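# Place the orange cup upright in the black bowl

## Task

Set the orange cup inside the black bowl, standing on its base with its open end facing up, so that it stays that way once the robot lets go.

## Robot and tools

Robot: two arms with sixteen-motor hands. left_arm carries a left hand and sits at about (-0.017, +0.225, +0.007) m in the scene frame. right_arm carries a right hand and sits at about (+0.030, -0.378, +0.025) m. Each base is yawed about 0.01 rad. Scene frame: origin at table-top height, midway between the nominal bases; +z up, +x out over the table, +y toward left_arm. Arm names do not match image sides. Two fixed cameras, cam_high and cam_low (896x504 each), stand on a mount behind the arms.

Hand point: a reference point near the palm. Its axes are: +z along the straightened fingers toward the tips; +y out of the palm face (the palm surface is at y = -0.062); +x across the palm. On the right hand +x points away from the thumb; on the left hand it points toward the thumb. A rigid mast sticks out behind the wrist and can collide with things. Fingertips carry rubber caps; the rest of the hand is hard plastic.

execute_actions(actions, cameras). actions is a list of actions, run in order. Each action is a list of at most 15 rows. One row is one 1/30 s control step. If an action has fewer than 15 rows, its last row is repeated to fill them. Every row holds exactly 48 numbers, each in [-1, 1], covering both arms even when only one moves. The order is: left arm dx, dy, dz, rx, ry, rz; left hand's 16 motor goals; left current_limit; left speed. Then the same 24 numbers for the right arm and hand.

The six arm numbers are offsets, not poses. They are measured in that arm's own base axes, from the arm's Hand target as it stood when the action began. Every row in an action counts from that same start, not from the row before it. Sending the same offset in a new action therefore moves the arm further. Scale: 1.0 equals 0.6 m for dx, dy, dz and 180 degrees for rx, ry, rz. rx, ry, rz form a single rotation vector, turning about the Hand target position. All zeros re-requests the current target. Each step, the commanded orientation is clipped to within 40 degrees of the measured one. The hand point often stops short of the target, and right_arm sags under load. If it rests short, command the remaining gap, or aim higher. Very small moves may not start at all.

The 16 hand numbers are absolute joint goals, each scaled linearly between that hinge's two stops. Order: index_abd, index_mcp, index_pip, index_dip, middle_abd, middle_mcp, middle_pip, middle_dip, ring_abd, ring_mcp, ring_pip, ring_dip, thumb_cmc, thumb_axl, thumb_mcp, thumb_ipl. The open hand is 0, -0.75, -0.58, -0.70 for each finger, then thumb -0.71, -0.68, -0.23, -0.17. Higher _mcp, _pip and _dip values curl a finger toward the palm. A higher thumb_cmc value swings the thumb across in front of the palm. A zero is a real goal, not a hold command. To leave a hand unchanged, resend its hand_goal, current limit and speed.

current_limit maps -1..+1 to 0..550 mA, with a minimum of 11 mA; it starts at +0.4. speed sets how fast each hinge's goal moves: (speed+1)/2 of 8.5 rad/s; it starts at -0.6. Both stay as last written. A finger presses only while its goal lies beyond the object's surface. It presses harder the further beyond the goal is, up to the limit.

cameras: a list of names, ["all"], or []. If left out, an empty actions list returns all images and otherwise none. Sending an empty actions list is a way to just look. The call returns once the robot is still, or at most 3 s after the last action.

Results, per arm and in that arm's base frame: end_effector_position (m), end_effector_quat_wxyz, Hand target (the next offsets count from here), joint positions, joint velocities ("within noise" means at rest), and joint torques (noisy, offset, nonzero even in free air). Results also give some mid-motion positions. Per hand: hand_goal, hand_measured, hand_current_ma (positive means pushing toward -1), hand_state for each motor (moving, goal, blocked, overload), hand_current_limit and hand_speed. Warnings: MOTOR HOT appears at 85 °C. At 100 °C an OVER-TEMPERATURE FAULT drops that arm for 30-60 s or more.

zoom_image(camera, region): camera is cam_high or cam_low. region is [x0, y0, x1, y1] in pixels of the newest full image, at most 504 wide and 504 high. It gives a sharper crop.

read_manual(section): returns licence text only; it has no other use.

finished_scene(scene=1): ends the scene for good. The cup must already be upright in the bowl and stay there unaided.

Cautions:
- Anything left off the table means failure.
- Do not drop the cup, release it while it is moving, or strike the table, mast or bowl hard.
- Keep the two arms and hands from pressing on each other.
- A motor that draws 495 mA or more for 5 s shuts off for 10 s, so grip only moderately.
- Holding loads, reaching far, or pushing against unreachable targets heats motors.
- To stop a push, command the target back past the hand point.
- Objects may be nudged by outside pushes now and then, so check the images before finishing.
- Smooth, quick, low-effort motion is preferred.

Each tool is called after "Emit:" by a JSON object that holds its "api" and its "payload", one argument or row to a line.

## Session

Emit:
{"api": "execute_actions", "payload": {
  "actions": []
}}

Scene clock: 0.00 s.
left_arm: end_effector_position=(+0.5009, -0.1326, +0.2805) hand_goal=(+0.000, -0.754, -0.576, -0.696, +0.000, -0.754, -0.576, -0.696, +0.000, -0.754, -0.576, -0.696, -0.714, -0.678, -0.226, -0.168) hand_measured=(+0.000, -0.754, -0.576, -0.696, +0.000, -0.754, -0.576, -0.696, +0.000, -0.754, -0.576, -0.696, -0.714, -0.678, -0.226, -0.168) hand_current_ma=(+0, +0, +0, +0, +0, +0, +0, +0, +0, +0, +0, +0, +0, +0, +0, +0) hand_state=(goal, goal, goal, goal, goal, goal, goal, goal, goal, goal, goal, goal, goal, goal, goal, goal) hand_current_limit=0.40 hand_speed=-0.60 end_effector_quat_wxyz=(+0.531, +0.427, +0.694, +0.234) | right_arm: end_effector_position=(+0.4979, +0.1339, +0.2252) hand_goal=(+0.000, -0.754, -0.576, -0.696, +0.000, -0.754, -0.576, -0.696, +0.000, -0.754, -0.576, -0.696, -0.714, -0.678, -0.226, -0.168) hand_measured=(+0.000, -0.754, -0.576, -0.696, +0.000, -0.754, -0.576, -0.696, +0.000, -0.754, -0.576, -0.696, -0.714, -0.678, -0.226, -0.168) hand_current_ma=(+0, +0, +0, +0, +0, +0, +0, +0, +0, +0, +0, +0, +0, +0, +0, +0) hand_state=(goal, goal, goal, goal, goal, goal, goal, goal, goal, goal, goal, goal, goal, goal, goal, goal) hand_current_limit=0.40 hand_speed=-0.60 end_effector_quat_wxyz=(+0.189, +0.618, +0.758, +0.094)
Joint positions: left_arm=[-0.509 1.238 0.683 0.199 -0.351 -0.732] | right_arm=[0.416 1.298 1.043 -0.967 0.247 0.168]
Joint velocities: within noise
Joint torques (N m): no reading
Heat: left arm: hottest shoulder 36 °C; right arm: hottest waist 39 °C.
Hand target: left_arm +0.5062, -0.1355, +0.3004; +0.548, +0.417, +0.686, +0.235 | right_arm +0.5058, +0.1373, +0.2444; +0.197, +0.617, +0.754, +0.111

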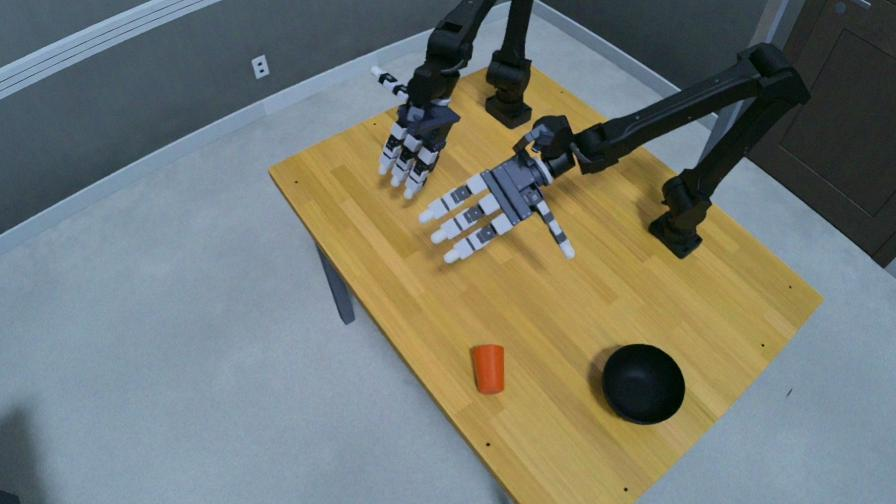

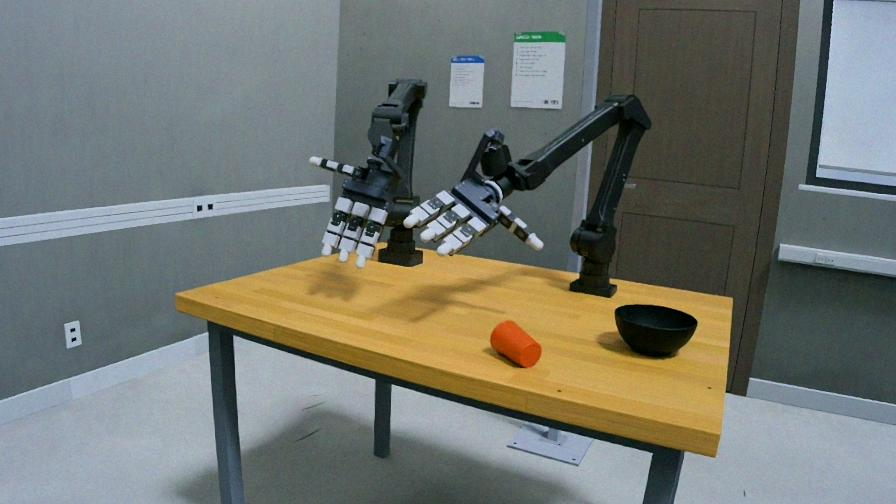

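Emit:
{"api": "zoom_image", "payload": {
  "camera": "cam_high",
  "region": [440, 320, 700, 460]
}}

Emit:
{"api": "zoom_image", "payload": {
  "camera": "cam_high",
  "region": [350, 40, 600, 280]
}}

Emit:
{"api": "zoom_image", "payload": {
  "camera": "cam_low",
  "region": [470, 290, 730, 380]
}}

Emit:
{"api": "zoom_image", "payload": {
  "camera": "cam_high",
  "region": [600, 120, 830, 320]
}}

Emit:
{"api": "zoom_image", "payload": {
  "camera": "cam_low",
  "region": [280, 70, 660, 310]
}}

Scaled by 1.938 from the camera's 896x504 image, which has a finer 1280x720 frame.

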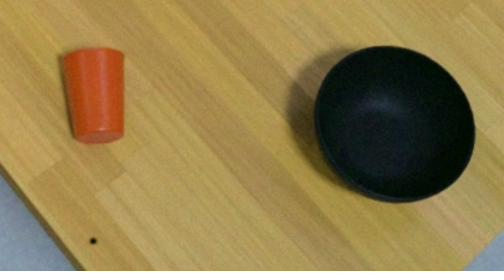

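Scaled by 2.016 from the camera's 896x504 image, which has a finer 1280x720 frame.

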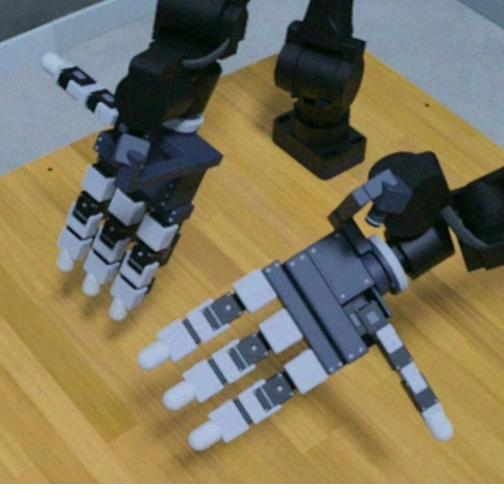

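Scaled by 1.938 from the camera's 896x504 image, which has a finer 1280x720 frame.

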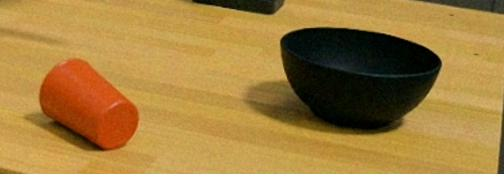

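Scaled by 2.191 from the camera's 896x504 image, which has a finer 1280x720 frame.

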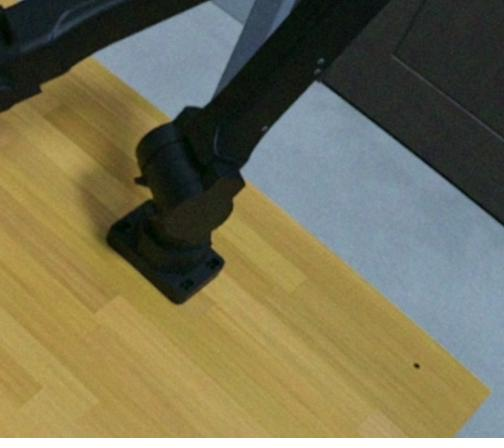

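Scaled by 1.326 from the camera's 896x504 image, which has a finer 1280x720 frame.

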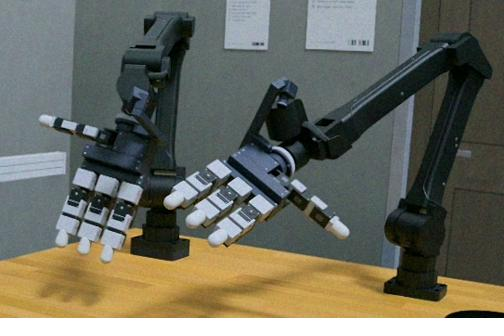

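Emit:
{"api": "execute_actions", "payload": {
  "actions": [
    [[0.0264,0.0154,-0.02,-0.0744,0.0109,-0.0145,0,-0.205,-0.139,-0.696,-0.2,-0.205,-0.139,-0.696,0,-0.754,-0.576,-0.696,0.571,-0.678,-0.225,-0.168,0.4,-0.6,0,0,0,0,0,0,0,-0.754,-0.576,-0.696,0,-0.754,-0.576,-0.696,0,-0.754,-0.576,-0.696,-0.714,-0.678,-0.226,-0.168,0.4,-0.6]],
    [[0.0264,0.0154,-0.02,-0.0744,0.0109,-0.0145,0,-0.205,-0.139,-0.696,-0.2,-0.205,-0.139,-0.696,0,-0.754,-0.576,-0.696,0.571,-0.678,-0.225,-0.168,0.4,-0.6,0,0,0,0,0,0,0,-0.754,-0.576,-0.696,0,-0.754,-0.576,-0.696,0,-0.754,-0.576,-0.696,-0.714,-0.678,-0.226,-0.168,0.4,-0.6]],
    [[0.0264,0.0154,-0.02,-0.0744,0.0109,-0.0145,0,-0.205,-0.139,-0.696,-0.2,-0.205,-0.139,-0.696,0,-0.754,-0.576,-0.696,0.571,-0.678,-0.225,-0.168,0.4,-0.6,0,0,0,0,0,0,0,-0.754,-0.576,-0.696,0,-0.754,-0.576,-0.696,0,-0.754,-0.576,-0.696,-0.714,-0.678,-0.226,-0.168,0.4,-0.6]],
    [[0.0264,0.0154,-0.02,-0.0744,0.0109,-0.0145,0,-0.205,-0.139,-0.696,-0.2,-0.205,-0.139,-0.696,0,-0.754,-0.576,-0.696,0.571,-0.678,-0.225,-0.168,0.4,-0.6,0,0,0,0,0,0,0,-0.754,-0.576,-0.696,0,-0.754,-0.576,-0.696,0,-0.754,-0.576,-0.696,-0.714,-0.678,-0.226,-0.168,0.4,-0.6]],
    [[0.0264,0.0154,-0.02,-0.0744,0.0109,-0.0145,0,-0.205,-0.139,-0.696,-0.2,-0.205,-0.139,-0.696,0,-0.754,-0.576,-0.696,0.571,-0.678,-0.225,-0.168,0.4,-0.6,0,0,0,0,0,0,0,-0.754,-0.576,-0.696,0,-0.754,-0.576,-0.696,0,-0.754,-0.576,-0.696,-0.714,-0.678,-0.226,-0.168,0.4,-0.6]]
  ],
  "cameras": ["all"]
}}

Scene clock: 14.77 s.
left_arm: end_effector_position=(+0.5652, -0.0899, +0.2076) hand_goal=(+0.000, -0.206, -0.140, -0.696, -0.200, -0.206, -0.140, -0.696, +0.000, -0.754, -0.576, -0.696, +0.570, -0.678, -0.226, -0.168) hand_measured=(-0.004, -0.206, -0.142, -0.696, -0.200, -0.208, -0.144, -0.696, -0.002, -0.754, -0.576, -0.696, +0.552, -0.678, -0.226, -0.168) hand_current_ma=(-1, +0, -1, +0, +0, +0, -1, +0, +0, +0, +0, +0, -16, +0, +0, +0) hand_state=(goal, goal, goal, goal, goal, goal, goal, goal, goal, goal, goal, goal, goal, goal, goal, goal) hand_current_limit=0.40 hand_speed=-0.60 end_effector_quat_wxyz=(+0.625, +0.136, +0.718, -0.276) | right_arm: end_effector_position=(+0.4979, +0.1339, +0.2252) hand_goal=(+0.000, -0.754, -0.576, -0.696, +0.000, -0.754, -0.576, -0.696, +0.000, -0.754, -0.576, -0.696, -0.714, -0.678, -0.226, -0.168) hand_measured=(+0.000, -0.754, -0.576, -0.696, +0.000, -0.754, -0.576, -0.696, +0.000, -0.754, -0.576, -0.696, -0.714, -0.678, -0.224, -0.168) hand_current_ma=(+0, +0, +0, +0, +0, +0, +0, +0, +0, +0, +0, +0, +0, +0, +1, +0) hand_state=(goal, goal, goal, goal, goal, goal, goal, goal, goal, goal, goal, goal, goal, goal, goal, goal) hand_current_limit=0.40 hand_speed=-0.60 end_effector_quat_wxyz=(+0.189, +0.618, +0.758, +0.094)
Joint positions: left_arm=[-0.148 1.392 0.683 0.635 0.453 -1.767] | right_arm=[0.416 1.298 1.043 -0.967 0.247 0.168]
Joint torques (N m): left_arm=[1.38 -6.95 10.51 3.36 0.02 0.01] | right_arm=[0.21 -7.06 12.72 1.28 0.42 0]
Heat: left arm: hottest shoulder 36 °C; right arm: hottest waist 39 °C.
Hand target: left_arm +0.5854, -0.0893, +0.2404; +0.651, +0.135, +0.694, -0.276 | right_arm +0.5058, +0.1373, +0.2444; +0.197, +0.617, +0.754, +0.111
Off the commanded pose: left_arm 0.038 m, 4 deg | right_arm 0.021 m, 2 deg.
Step readings (end_effector_position of left_arm | right_arm):
0: (+0.5009, -0.1326, +0.2805) | (+0.4979, +0.1339, +0.2252)
1: (+0.5011, -0.1334, +0.2802) | (+0.4979, +0.1339, +0.2252)
2: (+0.5019, -0.1366, +0.2786) | (+0.4979, +0.1339, +0.2252)
4: (+0.5050, -0.1409, +0.2738) | (+0.4979, +0.1339, +0.2252)
8: (+0.5091, -0.1368, +0.2688) | (+0.4979, +0.1339, +0.2252)
15: (+0.5115, -0.1275, +0.2655) | (+0.4979, +0.1339, +0.2252)
16: (+0.5116, -0.1283, +0.2649) | (+0.4979, +0.1339, +0.2252)
17: (+0.5126, -0.1306, +0.2637) | (+0.4979, +0.1339, +0.2252)
19: (+0.5160, -0.1335, +0.2604) | (+0.4979, +0.1339, +0.2252)
23: (+0.5214, -0.1258, +0.2563) | (+0.4979, +0.1339, +0.2252)
30: (+0.5243, -0.1172, +0.2527) | (+0.4979, +0.1339, +0.2252)
31: (+0.5243, -0.1183, +0.2523) | (+0.4979, +0.1339, +0.2252)
32: (+0.5252, -0.1208, +0.2512) | (+0.4979, +0.1339, +0.2252)
34: (+0.5284, -0.1242, +0.2482) | (+0.4979, +0.1339, +0.2252)
38: (+0.5348, -0.1159, +0.2414) | (+0.4979, +0.1339, +0.2252)
45: (+0.5383, -0.1074, +0.2374) | (+0.4979, +0.1339, +0.2252)
46: (+0.5383, -0.1085, +0.2373) | (+0.4979, +0.1339, +0.2252)
47: (+0.5389, -0.1110, +0.2368) | (+0.4979, +0.1339, +0.2252)
49: (+0.5417, -0.1146, +0.2348) | (+0.4979, +0.1339, +0.2252)
53: (+0.5480, -0.1061, +0.2277) | (+0.4979, +0.1339, +0.2252)
60: (+0.5523, -0.0980, +0.2223) | (+0.4979, +0.1339, +0.2252)
61: (+0.5522, -0.0990, +0.2226) | (+0.4979, +0.1339, +0.2252)
62: (+0.5526, -0.1015, +0.2226) | (+0.4979, +0.1339, +0.2252)
64: (+0.5547, -0.1047, +0.2216) | (+0.4979, +0.1339, +0.2252)
68: (+0.5608, -0.0962, +0.2127) | (+0.4979, +0.1339, +0.2252)
75: (+0.5652, -0.0887, +0.2062) | (+0.4979, +0.1339, +0.2252)

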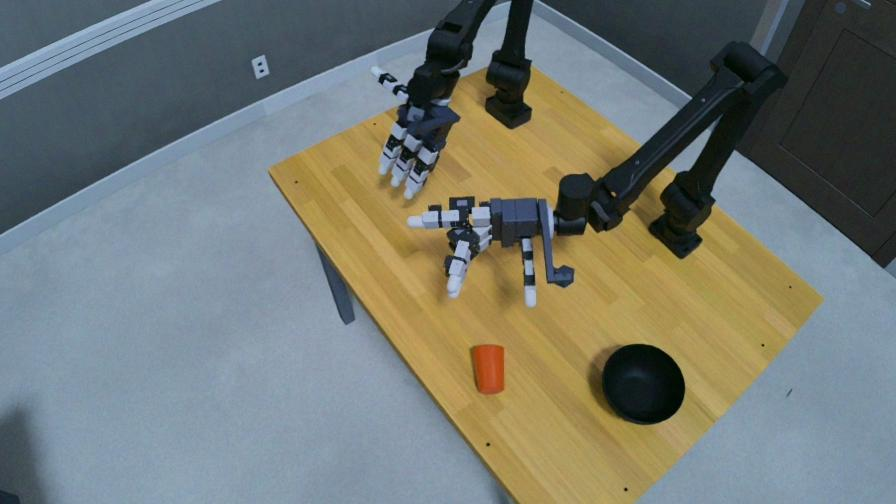

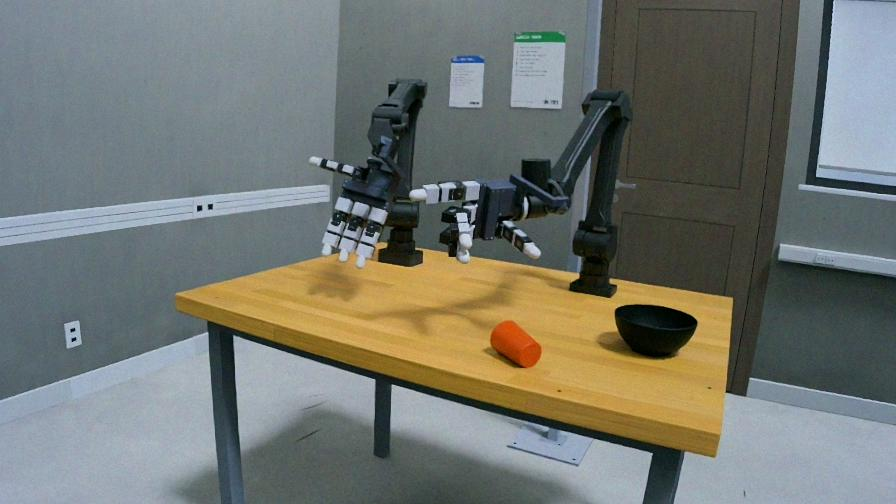

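Emit:
{"api": "zoom_image", "payload": {
  "camera": "cam_high",
  "region": [390, 180, 610, 400]
}}

Emit:
{"api": "zoom_image", "payload": {
  "camera": "cam_low",
  "region": [400, 160, 620, 380]
}}

Scaled by 2.291 from the camera's 896x504 image, which has a finer 1280x720 frame.

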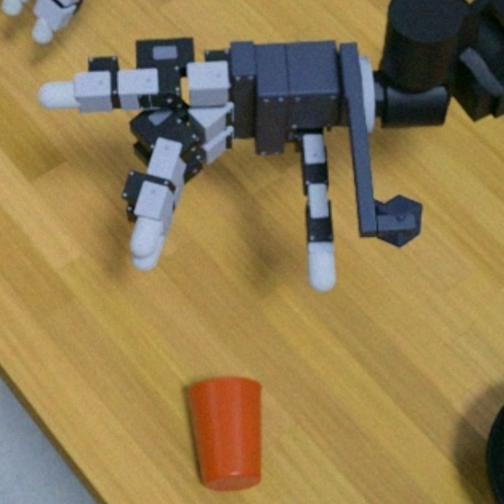

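Scaled by 2.291 from the camera's 896x504 image, which has a finer 1280x720 frame.

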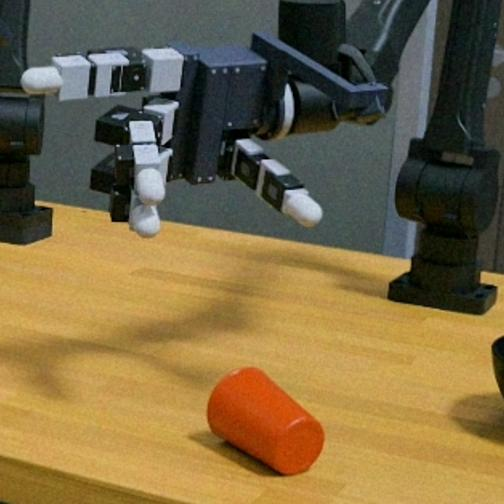

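Emit:
{"api": "execute_actions", "payload": {
  "actions": [
    [[0.0125,0.0067,-0.058,-0.0035,-0.0107,0.0015,0,-0.205,-0.139,-0.696,-0.2,-0.205,-0.139,-0.696,0,-0.754,-0.576,-0.696,0.571,-0.678,-0.225,-0.168,0.4,-0.6,0,0,0,0,0,0,0,-0.754,-0.576,-0.696,0,-0.754,-0.576,-0.696,0,-0.754,-0.576,-0.696,-0.714,-0.678,-0.226,-0.168,0.4,-0.6]],
    [[0.0125,0.0067,-0.058,-0.0035,-0.0107,0.0015,0,-0.205,-0.139,-0.696,-0.2,-0.205,-0.139,-0.696,0,-0.754,-0.576,-0.696,0.571,-0.678,-0.225,-0.168,0.4,-0.6,0,0,0,0,0,0,0,-0.754,-0.576,-0.696,0,-0.754,-0.576,-0.696,0,-0.754,-0.576,-0.696,-0.714,-0.678,-0.226,-0.168,0.4,-0.6]]
  ],
  "cameras": ["all"]
}}

Emit:
{"api": "zoom_image", "payload": {
  "camera": "cam_high",
  "region": [390, 200, 590, 400]
}}

Emit:
{"api": "zoom_image", "payload": {
  "camera": "cam_low",
  "region": [400, 190, 600, 390]
}}

Scene clock: 16.97 s.
left_arm: end_effector_position=(+0.5956, -0.0880, +0.1583) hand_goal=(+0.000, -0.206, -0.140, -0.696, -0.200, -0.206, -0.140, -0.696, +0.000, -0.754, -0.576, -0.696, +0.570, -0.678, -0.226, -0.168) hand_measured=(-0.004, -0.206, -0.142, -0.696, -0.200, -0.208, -0.144, -0.696, -0.002, -0.754, -0.576, -0.696, +0.552, -0.678, -0.226, -0.168) hand_current_ma=(-1, +0, +0, +0, +0, +0, -1, +0, +0, +0, +0, +0, -15, +0, +0, +0) hand_state=(goal, goal, goal, goal, goal, goal, goal, goal, goal, goal, goal, goal, goal, goal, goal, goal) hand_current_limit=0.40 hand_speed=-0.60 end_effector_quat_wxyz=(+0.664, +0.138, +0.681, -0.277) | right_arm: end_effector_position=(+0.4979, +0.1339, +0.2252) hand_goal=(+0.000, -0.754, -0.576, -0.696, +0.000, -0.754, -0.576, -0.696, +0.000, -0.754, -0.576, -0.696, -0.714, -0.678, -0.226, -0.168) hand_measured=(+0.000, -0.754, -0.576, -0.696, +0.000, -0.754, -0.576, -0.696, +0.000, -0.754, -0.576, -0.696, -0.714, -0.678, -0.224, -0.168) hand_current_ma=(+0, +0, +0, +0, +0, +0, +0, +0, +0, +0, +0, +0, +0, +0, +1, +0) hand_state=(goal, goal, goal, goal, goal, goal, goal, goal, goal, goal, goal, goal, goal, goal, goal, goal) hand_current_limit=0.40 hand_speed=-0.60 end_effector_quat_wxyz=(+0.189, +0.618, +0.758, +0.094)
Joint positions: left_arm=[-0.134 1.649 0.683 1.005 0.461 -1.784] | right_arm=[0.416 1.298 1.043 -0.967 0.247 0.168]
Joint torques (N m): left_arm=[1.96 -9.17 6.06 3.28 0.01 0.01] | right_arm=[0.26 -7.06 12.72 1.32 0.42 0]
Heat: left arm: hottest shoulder 36 °C; right arm: hottest waist 39 °C.
Hand target: left_arm +0.6004, -0.0813, +0.1707; +0.676, +0.134, +0.670, -0.276 | right_arm +0.5058, +0.1373, +0.2444; +0.197, +0.617, +0.754, +0.111
Off the commanded pose: left_arm 0.015 m, 2 deg | right_arm 0.021 m, 2 deg.
Step readings (end_effector_position of left_arm | right_arm):
0: (+0.5652, -0.0899, +0.2076) | (+0.4979, +0.1339, +0.2252)
1: (+0.5653, -0.0899, +0.2077) | (+0.4979, +0.1339, +0.2252)
2: (+0.5666, -0.0902, +0.2089) | (+0.4979, +0.1339, +0.2252)
4: (+0.5710, -0.0912, +0.2100) | (+0.4979, +0.1339, +0.2252)
8: (+0.5791, -0.0909, +0.1941) | (+0.4979, +0.1339, +0.2252)
15: (+0.5826, -0.0910, +0.1829) | (+0.4979, +0.1339, +0.2252)
16: (+0.5829, -0.0910, +0.1843) | (+0.4979, +0.1339, +0.2252)
17: (+0.5838, -0.0909, +0.1864) | (+0.4979, +0.1339, +0.2252)
19: (+0.5870, -0.0910, +0.1884) | (+0.4979, +0.1339, +0.2252)
23: (+0.5928, -0.0890, +0.1712) | (+0.4979, +0.1339, +0.2252)
30: (+0.5953, -0.0878, +0.1555) | (+0.4979, +0.1339, +0.2252)

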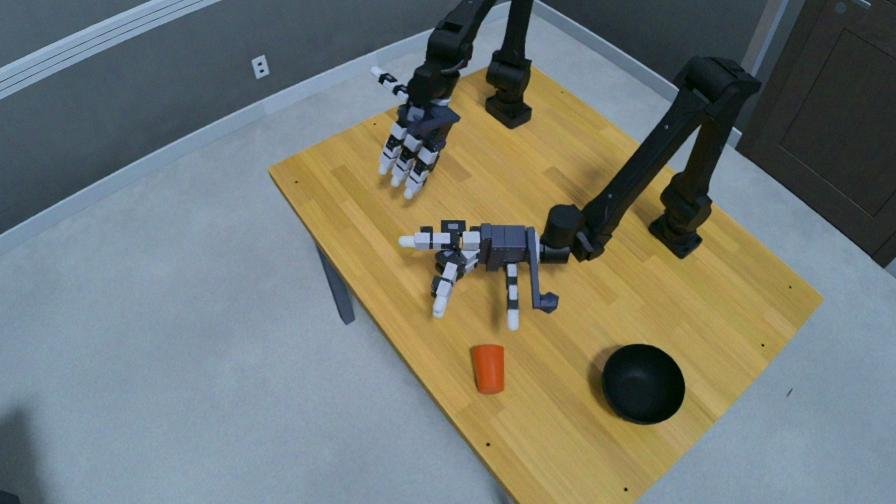

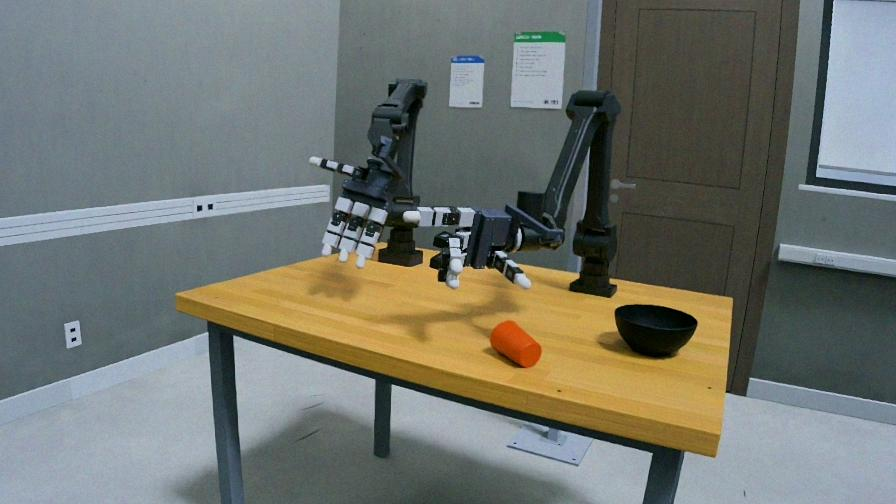

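Scaled by 2.520 from the camera's 896x504 image, which has a finer 1280x720 frame.

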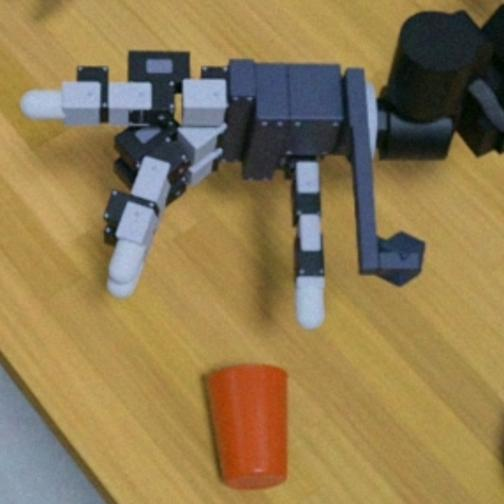

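Scaled by 2.520 from the camera's 896x504 image, which has a finer 1280x720 frame.

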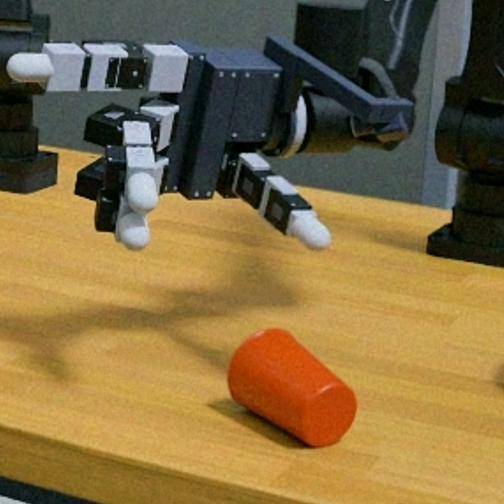

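Emit:
{"api": "execute_actions", "payload": {
  "actions": [
    [[-0.0047,0.0192,-0.0483,0.0017,0.0053,-0.0007,0,-0.205,-0.139,-0.696,-0.2,-0.205,-0.139,-0.696,0,-0.754,-0.576,-0.696,0.571,-0.678,-0.225,-0.168,0.4,-0.6,0,0,0,0,0,0,0,-0.754,-0.576,-0.696,0,-0.754,-0.576,-0.696,0,-0.754,-0.576,-0.696,-0.714,-0.678,-0.226,-0.168,0.4,-0.6]],
    [[-0.0047,0.0192,-0.0483,0.0017,0.0053,-0.0007,0,-0.205,-0.139,-0.696,-0.2,-0.205,-0.139,-0.696,0,-0.754,-0.576,-0.696,0.571,-0.678,-0.225,-0.168,0.4,-0.6,0,0,0,0,0,0,0,-0.754,-0.576,-0.696,0,-0.754,-0.576,-0.696,0,-0.754,-0.576,-0.696,-0.714,-0.678,-0.226,-0.168,0.4,-0.6]]
  ],
  "cameras": ["all"]
}}

Emit:
{"api": "zoom_image", "payload": {
  "camera": "cam_high",
  "region": [400, 230, 580, 410]
}}

Emit:
{"api": "zoom_image", "payload": {
  "camera": "cam_low",
  "region": [420, 220, 600, 400]
}}

Scene clock: 18.97 s.
left_arm: end_effector_position=(+0.5945, -0.0646, +0.1076) hand_goal=(+0.000, -0.206, -0.140, -0.696, -0.200, -0.206, -0.140, -0.696, +0.000, -0.754, -0.576, -0.696, +0.570, -0.678, -0.226, -0.168) hand_measured=(-0.004, -0.206, -0.142, -0.696, -0.200, -0.206, -0.142, -0.696, -0.002, -0.754, -0.576, -0.696, +0.552, -0.678, -0.226, -0.168) hand_current_ma=(-1, +0, +0, +0, +0, +0, -1, +0, +0, +0, +0, +0, -15, +0, +0, +0) hand_state=(goal, goal, goal, goal, goal, goal, goal, goal, goal, goal, goal, goal, goal, goal, goal, goal) hand_current_limit=0.40 hand_speed=-0.60 end_effector_quat_wxyz=(+0.656, +0.137, +0.688, -0.278) | right_arm: end_effector_position=(+0.4979, +0.1339, +0.2252) hand_goal=(+0.000, -0.754, -0.576, -0.696, +0.000, -0.754, -0.576, -0.696, +0.000, -0.754, -0.576, -0.696, -0.714, -0.678, -0.226, -0.168) hand_measured=(+0.000, -0.754, -0.576, -0.696, +0.000, -0.754, -0.576, -0.696, +0.000, -0.754, -0.576, -0.696, -0.714, -0.678, -0.224, -0.168) hand_current_ma=(+0, +0, +0, +0, +0, +0, +0, +0, +0, +0, +0, +0, +0, +0, +1, +0) hand_state=(goal, goal, goal, goal, goal, goal, goal, goal, goal, goal, goal, goal, goal, goal, goal, goal) hand_current_limit=0.40 hand_speed=-0.60 end_effector_quat_wxyz=(+0.189, +0.618, +0.758, +0.094)
Joint positions: left_arm=[-0.076 1.779 0.66 1.137 0.521 -1.784] | right_arm=[0.416 1.298 1.043 -0.967 0.247 0.168]
Joint torques (N m): left_arm=[1.79 -9.47 4.26 3.3 0.02 0.06] | right_arm=[0.32 -7.12 12.71 1.33 0.42 0]
Heat: left arm: hottest shoulder 36 °C; right arm: hottest waist 39 °C.
Hand target: left_arm +0.5947, -0.0583, +0.1127; +0.664, +0.134, +0.682, -0.276 | right_arm +0.5058, +0.1373, +0.2444; +0.197, +0.617, +0.754, +0.111
Off the commanded pose: left_arm 0.008 m, 1 deg | right_arm 0.021 m, 2 deg.
Step readings (end_effector_position of left_arm | right_arm):
0: (+0.5956, -0.0880, +0.1583) | (+0.4979, +0.1339, +0.2252)
1: (+0.5956, -0.0882, +0.1584) | (+0.4979, +0.1339, +0.2252)
2: (+0.5958, -0.0876, +0.1589) | (+0.4979, +0.1339, +0.2252)
4: (+0.5967, -0.0872, +0.1594) | (+0.4979, +0.1339, +0.2252)
8: (+0.5989, -0.0804, +0.1500) | (+0.4979, +0.1339, +0.2252)
15: (+0.5978, -0.0755, +0.1380) | (+0.4979, +0.1339, +0.2252)
16: (+0.5979, -0.0758, +0.1384) | (+0.4979, +0.1339, +0.2252)
17: (+0.5980, -0.0758, +0.1391) | (+0.4979, +0.1339, +0.2252)
19: (+0.5982, -0.0744, +0.1381) | (+0.4979, +0.1339, +0.2252)
23: (+0.5962, -0.0698, +0.1211) | (+0.4979, +0.1339, +0.2252)
30: (+0.5943, -0.0648, +0.1061) | (+0.4979, +0.1339, +0.2252)

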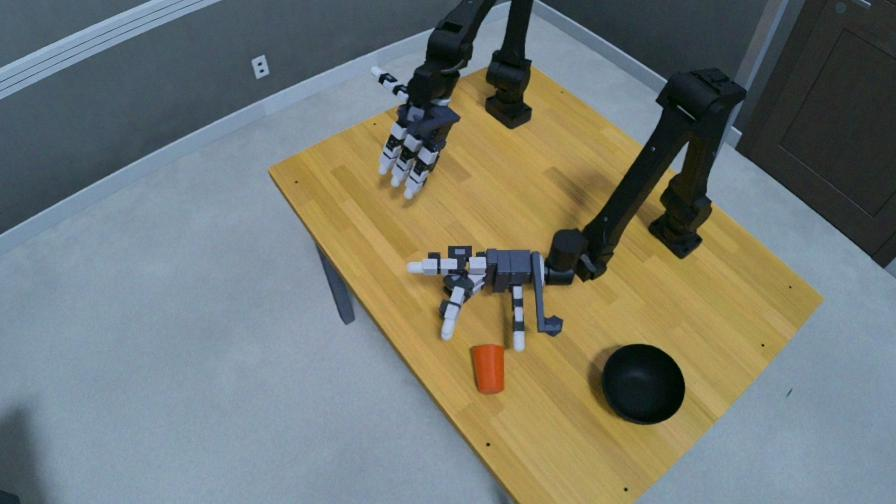

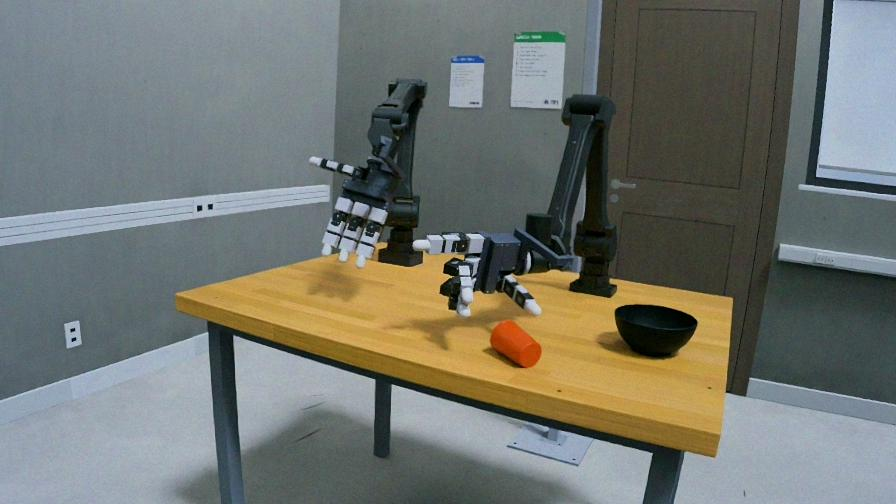

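Scaled by 2.800 from the camera's 896x504 image, which has a finer 1280x720 frame.

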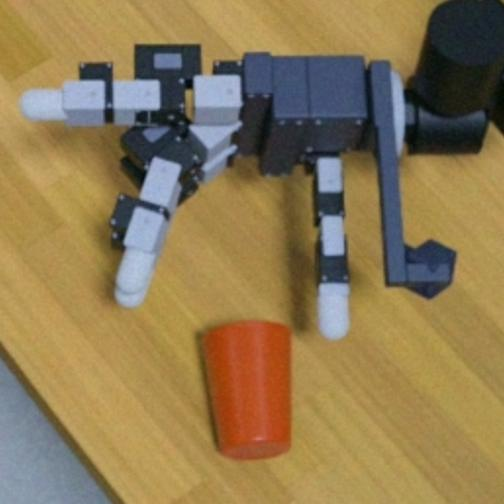

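Scaled by 2.800 from the camera's 896x504 image, which has a finer 1280x720 frame.

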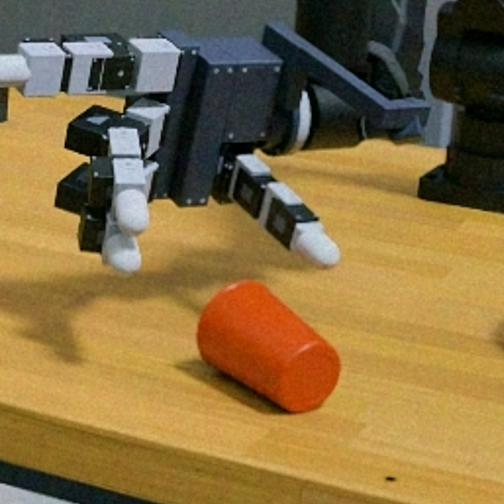

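Emit:
{"api": "execute_actions", "payload": {
  "actions": [
    [[0.0038,0.0105,-0.0505,0,0,0,0,-0.205,-0.139,-0.696,-0.2,-0.205,-0.139,-0.696,0,-0.754,-0.576,-0.696,0.571,-0.678,-0.225,-0.168,0.4,-0.6,0,0,0,0,0,0,0,-0.754,-0.576,-0.696,0,-0.754,-0.576,-0.696,0,-0.754,-0.576,-0.696,-0.714,-0.678,-0.226,-0.168,0.4,-0.6]],
    [[0.0038,0.0105,-0.0455,0,0,0,0,-0.205,-0.139,-0.696,-0.2,-0.205,-0.139,-0.696,0,-0.754,-0.576,-0.696,0.571,-0.678,-0.225,-0.168,0.4,-0.6,0,0,0,0,0,0,0,-0.754,-0.576,-0.696,0,-0.754,-0.576,-0.696,0,-0.754,-0.576,-0.696,-0.714,-0.678,-0.226,-0.168,0.4,-0.6]]
  ],
  "cameras": ["all"]
}}

Emit:
{"api": "zoom_image", "payload": {
  "camera": "cam_high",
  "region": [400, 250, 580, 430]
}}

Emit:
{"api": "zoom_image", "payload": {
  "camera": "cam_low",
  "region": [420, 240, 580, 400]
}}

Scene clock: 21.70 s.
left_arm: end_effector_position=(+0.5911, -0.0522, +0.0419) hand_goal=(+0.000, -0.206, -0.140, -0.696, -0.200, -0.206, -0.140, -0.696, +0.000, -0.754, -0.576, -0.696, +0.570, -0.678, -0.226, -0.168) hand_measured=(-0.004, -0.206, -0.142, -0.696, -0.200, -0.206, -0.142, -0.696, -0.002, -0.754, -0.576, -0.696, +0.552, -0.678, -0.226, -0.168) hand_current_ma=(-1, +0, +0, +0, +0, +0, -1, +0, +0, +0, +0, +0, -15, +0, +0, +0) hand_state=(goal, goal, goal, goal, goal, goal, goal, goal, goal, goal, goal, goal, goal, goal, goal, goal) hand_current_limit=0.40 hand_speed=-0.60 end_effector_quat_wxyz=(+0.649, +0.135, +0.695, -0.279) | right_arm: end_effector_position=(+0.4979, +0.1339, +0.2252) hand_goal=(+0.000, -0.754, -0.576, -0.696, +0.000, -0.754, -0.576, -0.696, +0.000, -0.754, -0.576, -0.696, -0.714, -0.678, -0.226, -0.168) hand_measured=(+0.000, -0.754, -0.576, -0.696, +0.000, -0.754, -0.576, -0.696, +0.000, -0.754, -0.576, -0.696, -0.714, -0.678, -0.224, -0.168) hand_current_ma=(+0, +0, +0, +0, +0, +0, +0, +0, +0, +0, +0, +0, +0, +0, +1, +0) hand_state=(goal, goal, goal, goal, goal, goal, goal, goal, goal, goal, goal, goal, goal, goal, goal, goal) hand_current_limit=0.40 hand_speed=-0.60 end_effector_quat_wxyz=(+0.189, +0.618, +0.758, +0.094)
Joint positions: left_arm=[-0.046 1.973 0.66 1.311 0.553 -1.784] | right_arm=[0.416 1.298 1.043 -0.967 0.247 0.168]
Joint torques (N m): left_arm=[1.96 -10.29 4.31 3.36 0.03 0.06] | right_arm=[0.26 -7 12.71 1.35 0.41 0]
Heat: left arm: hottest shoulder 36 °C; right arm: hottest waist 38 °C.
Hand target: left_arm +0.5992, -0.0457, +0.0551; +0.664, +0.134, +0.682, -0.276 | right_arm +0.5058, +0.1373, +0.2444; +0.197, +0.617, +0.754, +0.111
Off the commanded pose: left_arm 0.017 m, 2 deg | right_arm 0.021 m, 2 deg.
Step readings (end_effector_position of left_arm | right_arm):
0: (+0.5945, -0.0647, +0.1076) | (+0.4979, +0.1339, +0.2252)
1: (+0.5945, -0.0648, +0.1078) | (+0.4979, +0.1339, +0.2252)
2: (+0.5947, -0.0648, +0.1081) | (+0.4979, +0.1339, +0.2252)
4: (+0.5954, -0.0632, +0.1064) | (+0.4979, +0.1339, +0.2252)
8: (+0.5948, -0.0618, +0.0862) | (+0.4979, +0.1339, +0.2252)
15: (+0.5940, -0.0591, +0.0722) | (+0.4979, +0.1339, +0.2252)
16: (+0.5941, -0.0592, +0.0731) | (+0.4979, +0.1339, +0.2252)
17: (+0.5943, -0.0590, +0.0738) | (+0.4979, +0.1339, +0.2252)
19: (+0.5944, -0.0584, +0.0727) | (+0.4979, +0.1339, +0.2252)
23: (+0.5926, -0.0546, +0.0541) | (+0.4979, +0.1339, +0.2252)
30: (+0.5909, -0.0524, +0.0407) | (+0.4979, +0.1339, +0.2252)

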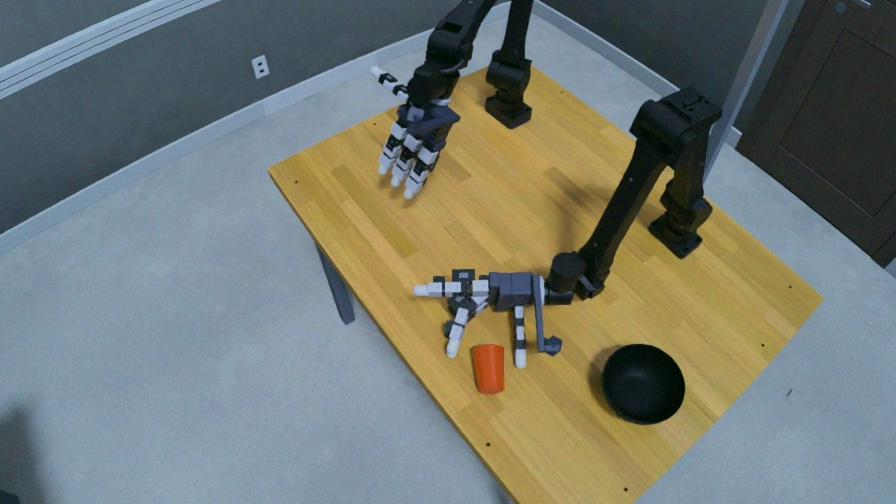

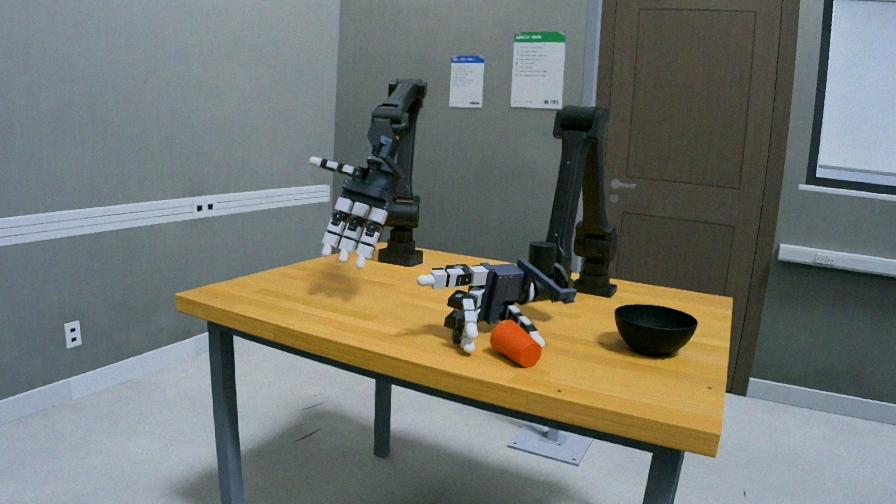

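Scaled by 2.800 from the camera's 896x504 image, which has a finer 1280x720 frame.

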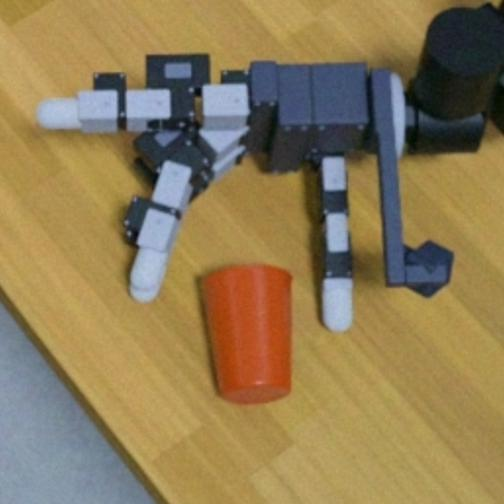

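Scaled by 3.150 from the camera's 896x504 image, which has a finer 1280x720 frame.

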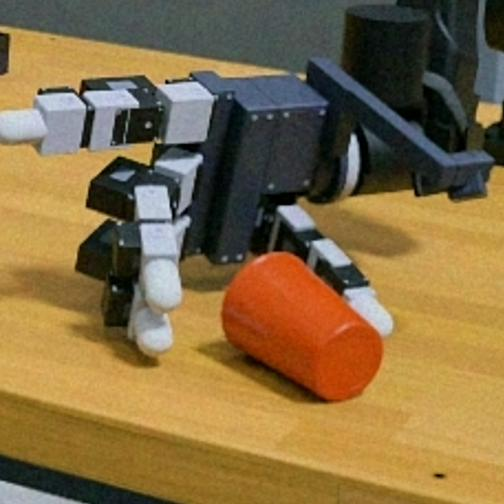

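Emit:
{"api": "execute_actions", "payload": {
  "actions": [
    [[0,0,0,0,0,0,0,-0.041,-0.139,-0.696,-0.2,-0.041,-0.139,-0.696,0,-0.754,-0.576,-0.696,0.571,-0.678,0.045,-0.427,0.3,-0.85,0,0,0,0,0,0,0,-0.754,-0.576,-0.696,0,-0.754,-0.576,-0.696,0,-0.754,-0.576,-0.696,-0.714,-0.678,-0.226,-0.168,0.4,-0.6]],
    [[0,0,0,0,0,0,0,0.04,-0.139,-0.696,-0.2,0.04,-0.139,-0.696,0,-0.754,-0.576,-0.696,0.571,-0.678,0.12,-0.492,0.3,-0.85,0,0,0,0,0,0,0,-0.754,-0.576,-0.696,0,-0.754,-0.576,-0.696,0,-0.754,-0.576,-0.696,-0.714,-0.678,-0.226,-0.168,0.4,-0.6]]
  ],
  "cameras": ["all"]
}}

Emit:
{"api": "zoom_image", "payload": {
  "camera": "cam_high",
  "region": [400, 250, 580, 430]
}}

Emit:
{"api": "zoom_image", "payload": {
  "camera": "cam_low",
  "region": [420, 240, 580, 400]
}}

Scene clock: 23.43 s.
left_arm: end_effector_position=(+0.5911, -0.0524, +0.0420) hand_goal=(+0.000, +0.040, -0.140, -0.696, -0.200, +0.040, -0.140, -0.696, +0.000, -0.754, -0.576, -0.696, +0.570, -0.678, +0.120, -0.492) hand_measured=(-0.004, +0.038, -0.142, -0.696, -0.200, +0.036, -0.142, -0.696, -0.002, -0.752, -0.576, -0.696, +0.552, -0.678, +0.098, -0.494) hand_current_ma=(-1, +0, +0, +0, +0, -2, -1, +0, +0, +0, +0, +0, -15, +0, -29, +0) hand_state=(goal, goal, goal, goal, goal, goal, goal, goal, goal, goal, goal, goal, goal, goal, blocked, goal) hand_current_limit=0.30 hand_speed=-0.85 end_effector_quat_wxyz=(+0.649, +0.136, +0.695, -0.280) | right_arm: end_effector_position=(+0.4979, +0.1339, +0.2252) hand_goal=(+0.000, -0.754, -0.576, -0.696, +0.000, -0.754, -0.576, -0.696, +0.000, -0.754, -0.576, -0.696, -0.714, -0.678, -0.226, -0.168) hand_measured=(+0.000, -0.754, -0.576, -0.696, +0.000, -0.754, -0.576, -0.696, +0.000, -0.754, -0.576, -0.696, -0.714, -0.678, -0.224, -0.168) hand_current_ma=(+0, +0, +0, +0, +0, +0, +0, +0, +0, +0, +0, +0, +0, +0, +1, +0) hand_state=(goal, goal, goal, goal, goal, goal, goal, goal, goal, goal, goal, goal, goal, goal, goal, goal) hand_current_limit=0.40 hand_speed=-0.60 end_effector_quat_wxyz=(+0.189, +0.618, +0.758, +0.094)
Joint positions: left_arm=[-0.046 1.973 0.66 1.311 0.554 -1.784] | right_arm=[0.416 1.298 1.043 -0.967 0.247 0.168]
Joint torques (N m): left_arm=[2.02 -10.34 4.33 3.29 0 0.07] | right_arm=[0.26 -7.06 12.71 1.33 0.42 0]
Heat: left arm: hottest shoulder 36 °C; right arm: hottest waist 38 °C.
Hand target: left_arm +0.5992, -0.0458, +0.0552; +0.664, +0.134, +0.682, -0.276 | right_arm +0.5058, +0.1373, +0.2444; +0.197, +0.617, +0.754, +0.111
Off the commanded pose: left_arm 0.017 m, 2 deg | right_arm 0.021 m, 2 deg.
Step readings (end_effector_position of left_arm | right_arm):
0: (+0.5911, -0.0522, +0.0420) | (+0.4979, +0.1339, +0.2252)
1: (+0.5911, -0.0522, +0.0420) | (+0.4979, +0.1339, +0.2252)
2: (+0.5911, -0.0522, +0.0420) | (+0.4979, +0.1339, +0.2252)
4: (+0.5911, -0.0523, +0.0420) | (+0.4979, +0.1339, +0.2252)
8: (+0.5911, -0.0523, +0.0420) | (+0.4979, +0.1339, +0.2252)
15: (+0.5911, -0.0523, +0.0420) | (+0.4979, +0.1339, +0.2252)
16: (+0.5911, -0.0523, +0.0420) | (+0.4979, +0.1339, +0.2252)
17: (+0.5911, -0.0523, +0.0420) | (+0.4979, +0.1339, +0.2252)
19: (+0.5911, -0.0524, +0.0420) | (+0.4979, +0.1339, +0.2252)
23: (+0.5911, -0.0524, +0.0420) | (+0.4979, +0.1339, +0.2252)
30: (+0.5911, -0.0524, +0.0420) | (+0.4979, +0.1339, +0.2252)

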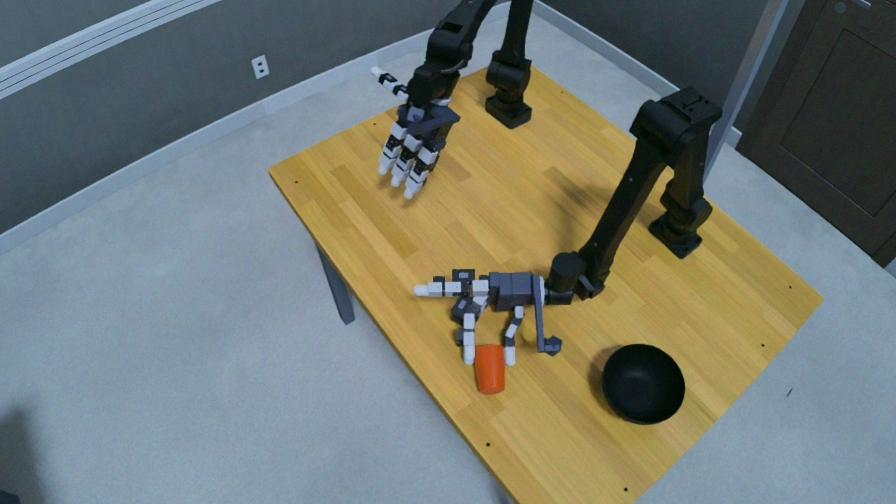

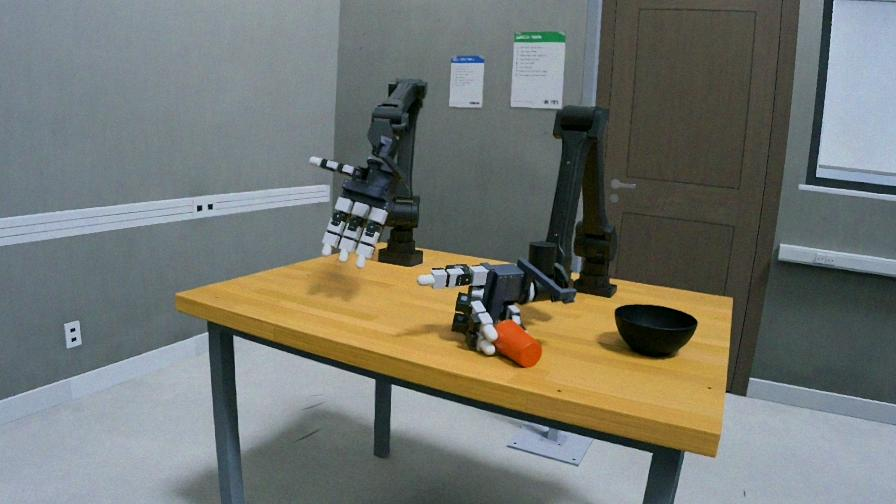

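Scaled by 2.800 from the camera's 896x504 image, which has a finer 1280x720 frame.

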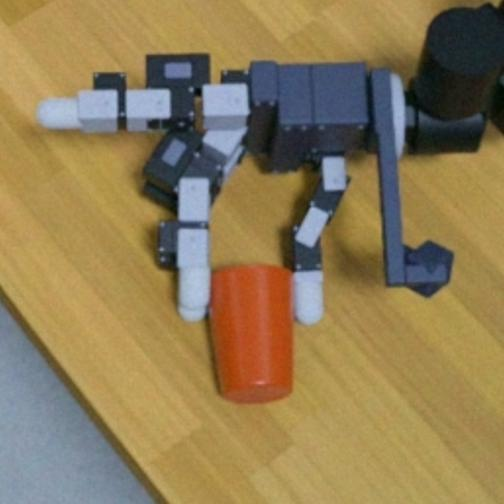

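Scaled by 3.150 from the camera's 896x504 image, which has a finer 1280x720 frame.

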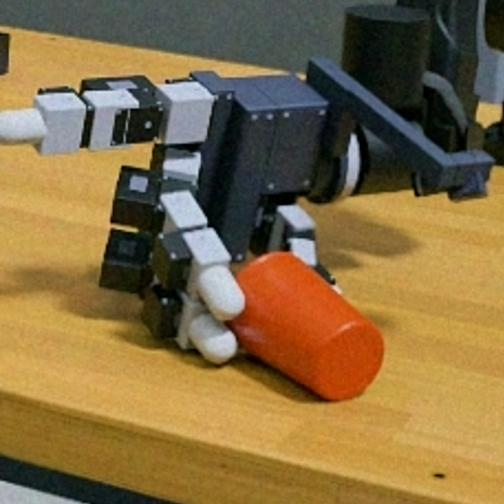

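Emit:
{"api": "execute_actions", "payload": {
  "actions": [
    [[0,0,0,0,0,0,0,0.09,-0.139,-0.696,-0.2,0.09,-0.139,-0.696,0,-0.754,-0.576,-0.696,0.571,-0.678,0.18,-0.492,0.3,-0.85,0,0,0,0,0,0,0,-0.754,-0.576,-0.696,0,-0.754,-0.576,-0.696,0,-0.754,-0.576,-0.696,-0.714,-0.678,-0.226,-0.168,0.4,-0.6]],
    [[0,0,0,0,0,0,0,0.14,-0.139,-0.696,-0.2,0.14,-0.139,-0.696,0,-0.754,-0.576,-0.696,0.571,-0.678,0.24,-0.47,0.3,-0.85,0,0,0,0,0,0,0,-0.754,-0.576,-0.696,0,-0.754,-0.576,-0.696,0,-0.754,-0.576,-0.696,-0.714,-0.678,-0.226,-0.168,0.4,-0.6]]
  ],
  "cameras": ["all"]
}}

Emit:
{"api": "zoom_image", "payload": {
  "camera": "cam_high",
  "region": [400, 250, 580, 430]
}}

Emit:
{"api": "zoom_image", "payload": {
  "camera": "cam_low",
  "region": [420, 240, 580, 400]
}}

Scene clock: 25.00 s.
left_arm: end_effector_position=(+0.5911, -0.0524, +0.0420) hand_goal=(+0.000, +0.140, -0.140, -0.696, -0.200, +0.140, -0.140, -0.696, +0.000, -0.754, -0.576, -0.696, +0.570, -0.678, +0.240, -0.470) hand_measured=(-0.004, +0.058, -0.168, -0.704, -0.198, +0.052, -0.166, -0.704, -0.002, -0.752, -0.576, -0.696, +0.552, -0.678, +0.112, -0.500) hand_current_ma=(-1, -183, -28, -5, +0, -205, -26, -4, +0, +0, +0, +0, -15, +0, -357, -54) hand_state=(goal, blocked, blocked, goal, goal, blocked, blocked, goal, goal, goal, goal, goal, goal, goal, blocked, blocked) hand_current_limit=0.30 hand_speed=-0.85 end_effector_quat_wxyz=(+0.649, +0.136, +0.695, -0.280) | right_arm: end_effector_position=(+0.4979, +0.1339, +0.2252) hand_goal=(+0.000, -0.754, -0.576, -0.696, +0.000, -0.754, -0.576, -0.696, +0.000, -0.754, -0.576, -0.696, -0.714, -0.678, -0.226, -0.168) hand_measured=(+0.000, -0.754, -0.576, -0.696, +0.000, -0.754, -0.576, -0.696, +0.000, -0.754, -0.576, -0.696, -0.714, -0.678, -0.224, -0.168) hand_current_ma=(+0, +0, +0, +0, +0, +0, +0, +0, +0, +0, +0, +0, +0, +0, +1, +0) hand_state=(goal, goal, goal, goal, goal, goal, goal, goal, goal, goal, goal, goal, goal, goal, goal, goal) hand_current_limit=0.40 hand_speed=-0.60 end_effector_quat_wxyz=(+0.189, +0.618, +0.758, +0.094)
Joint positions: left_arm=[-0.046 1.973 0.66 1.311 0.554 -1.784] | right_arm=[0.416 1.298 1.043 -0.967 0.247 0.168]
Joint torques (N m): left_arm=[2.02 -10.23 4.31 3.26 0 0.07] | right_arm=[0.21 -7.12 12.71 1.35 0.41 0.01]
Heat: left arm: hottest shoulder 36 °C; right arm: hottest waist 38 °C.
Hand target: left_arm +0.5992, -0.0458, +0.0552; +0.664, +0.134, +0.682, -0.276 | right_arm +0.5058, +0.1373, +0.2444; +0.197, +0.617, +0.754, +0.111
Off the commanded pose: left_arm 0.017 m, 2 deg | right_arm 0.021 m, 2 deg.
Step readings (end_effector_position of left_arm | right_arm):
0: (+0.5911, -0.0524, +0.0420) | (+0.4979, +0.1339, +0.2252)
1: (+0.5911, -0.0524, +0.0420) | (+0.4979, +0.1339, +0.2252)
2: (+0.5911, -0.0524, +0.0420) | (+0.4979, +0.1339, +0.2252)
4: (+0.5911, -0.0524, +0.0420) | (+0.4979, +0.1339, +0.2252)
8: (+0.5911, -0.0524, +0.0420) | (+0.4979, +0.1339, +0.2252)
15: (+0.5911, -0.0524, +0.0420) | (+0.4979, +0.1339, +0.2252)
16: (+0.5911, -0.0524, +0.0420) | (+0.4979, +0.1339, +0.2252)
17: (+0.5911, -0.0524, +0.0420) | (+0.4979, +0.1339, +0.2252)
19: (+0.5911, -0.0524, +0.0420) | (+0.4979, +0.1339, +0.2252)
23: (+0.5911, -0.0524, +0.0420) | (+0.4979, +0.1339, +0.2252)
30: (+0.5911, -0.0524, +0.0420) | (+0.4979, +0.1339, +0.2252)

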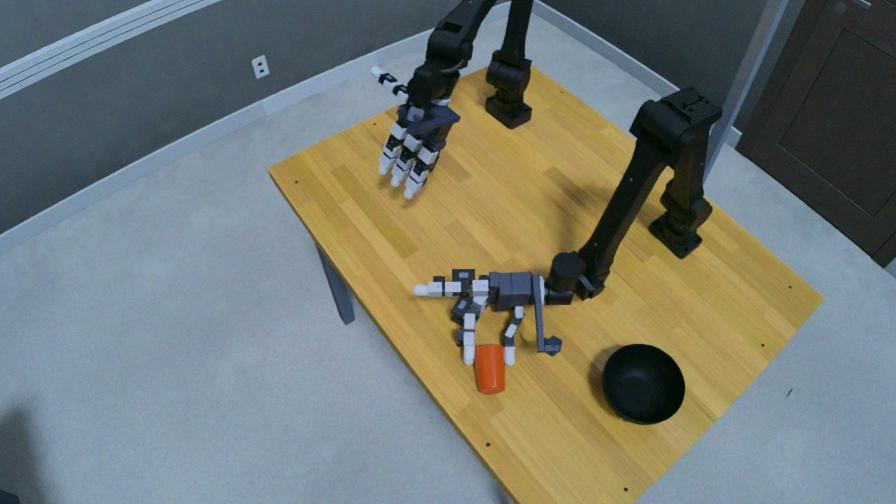

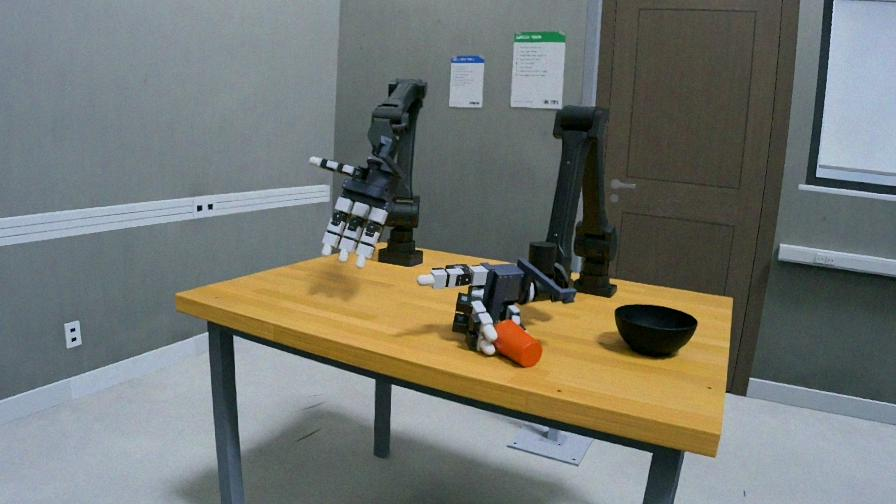

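Scaled by 2.800 from the camera's 896x504 image, which has a finer 1280x720 frame.

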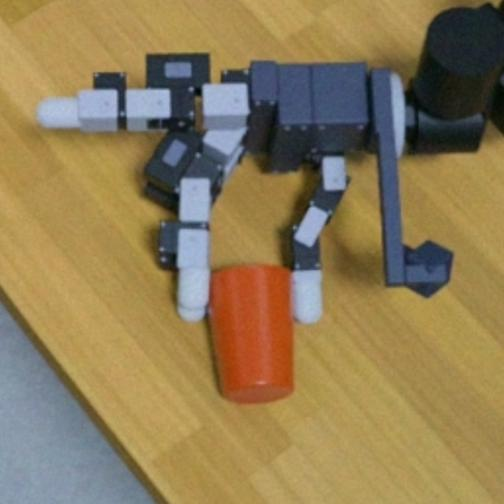

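Scaled by 3.150 from the camera's 896x504 image, which has a finer 1280x720 frame.

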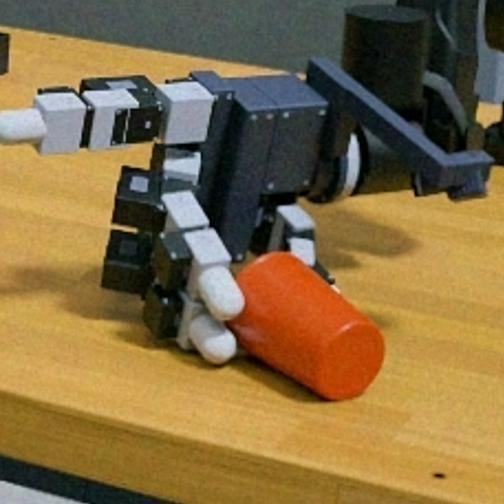

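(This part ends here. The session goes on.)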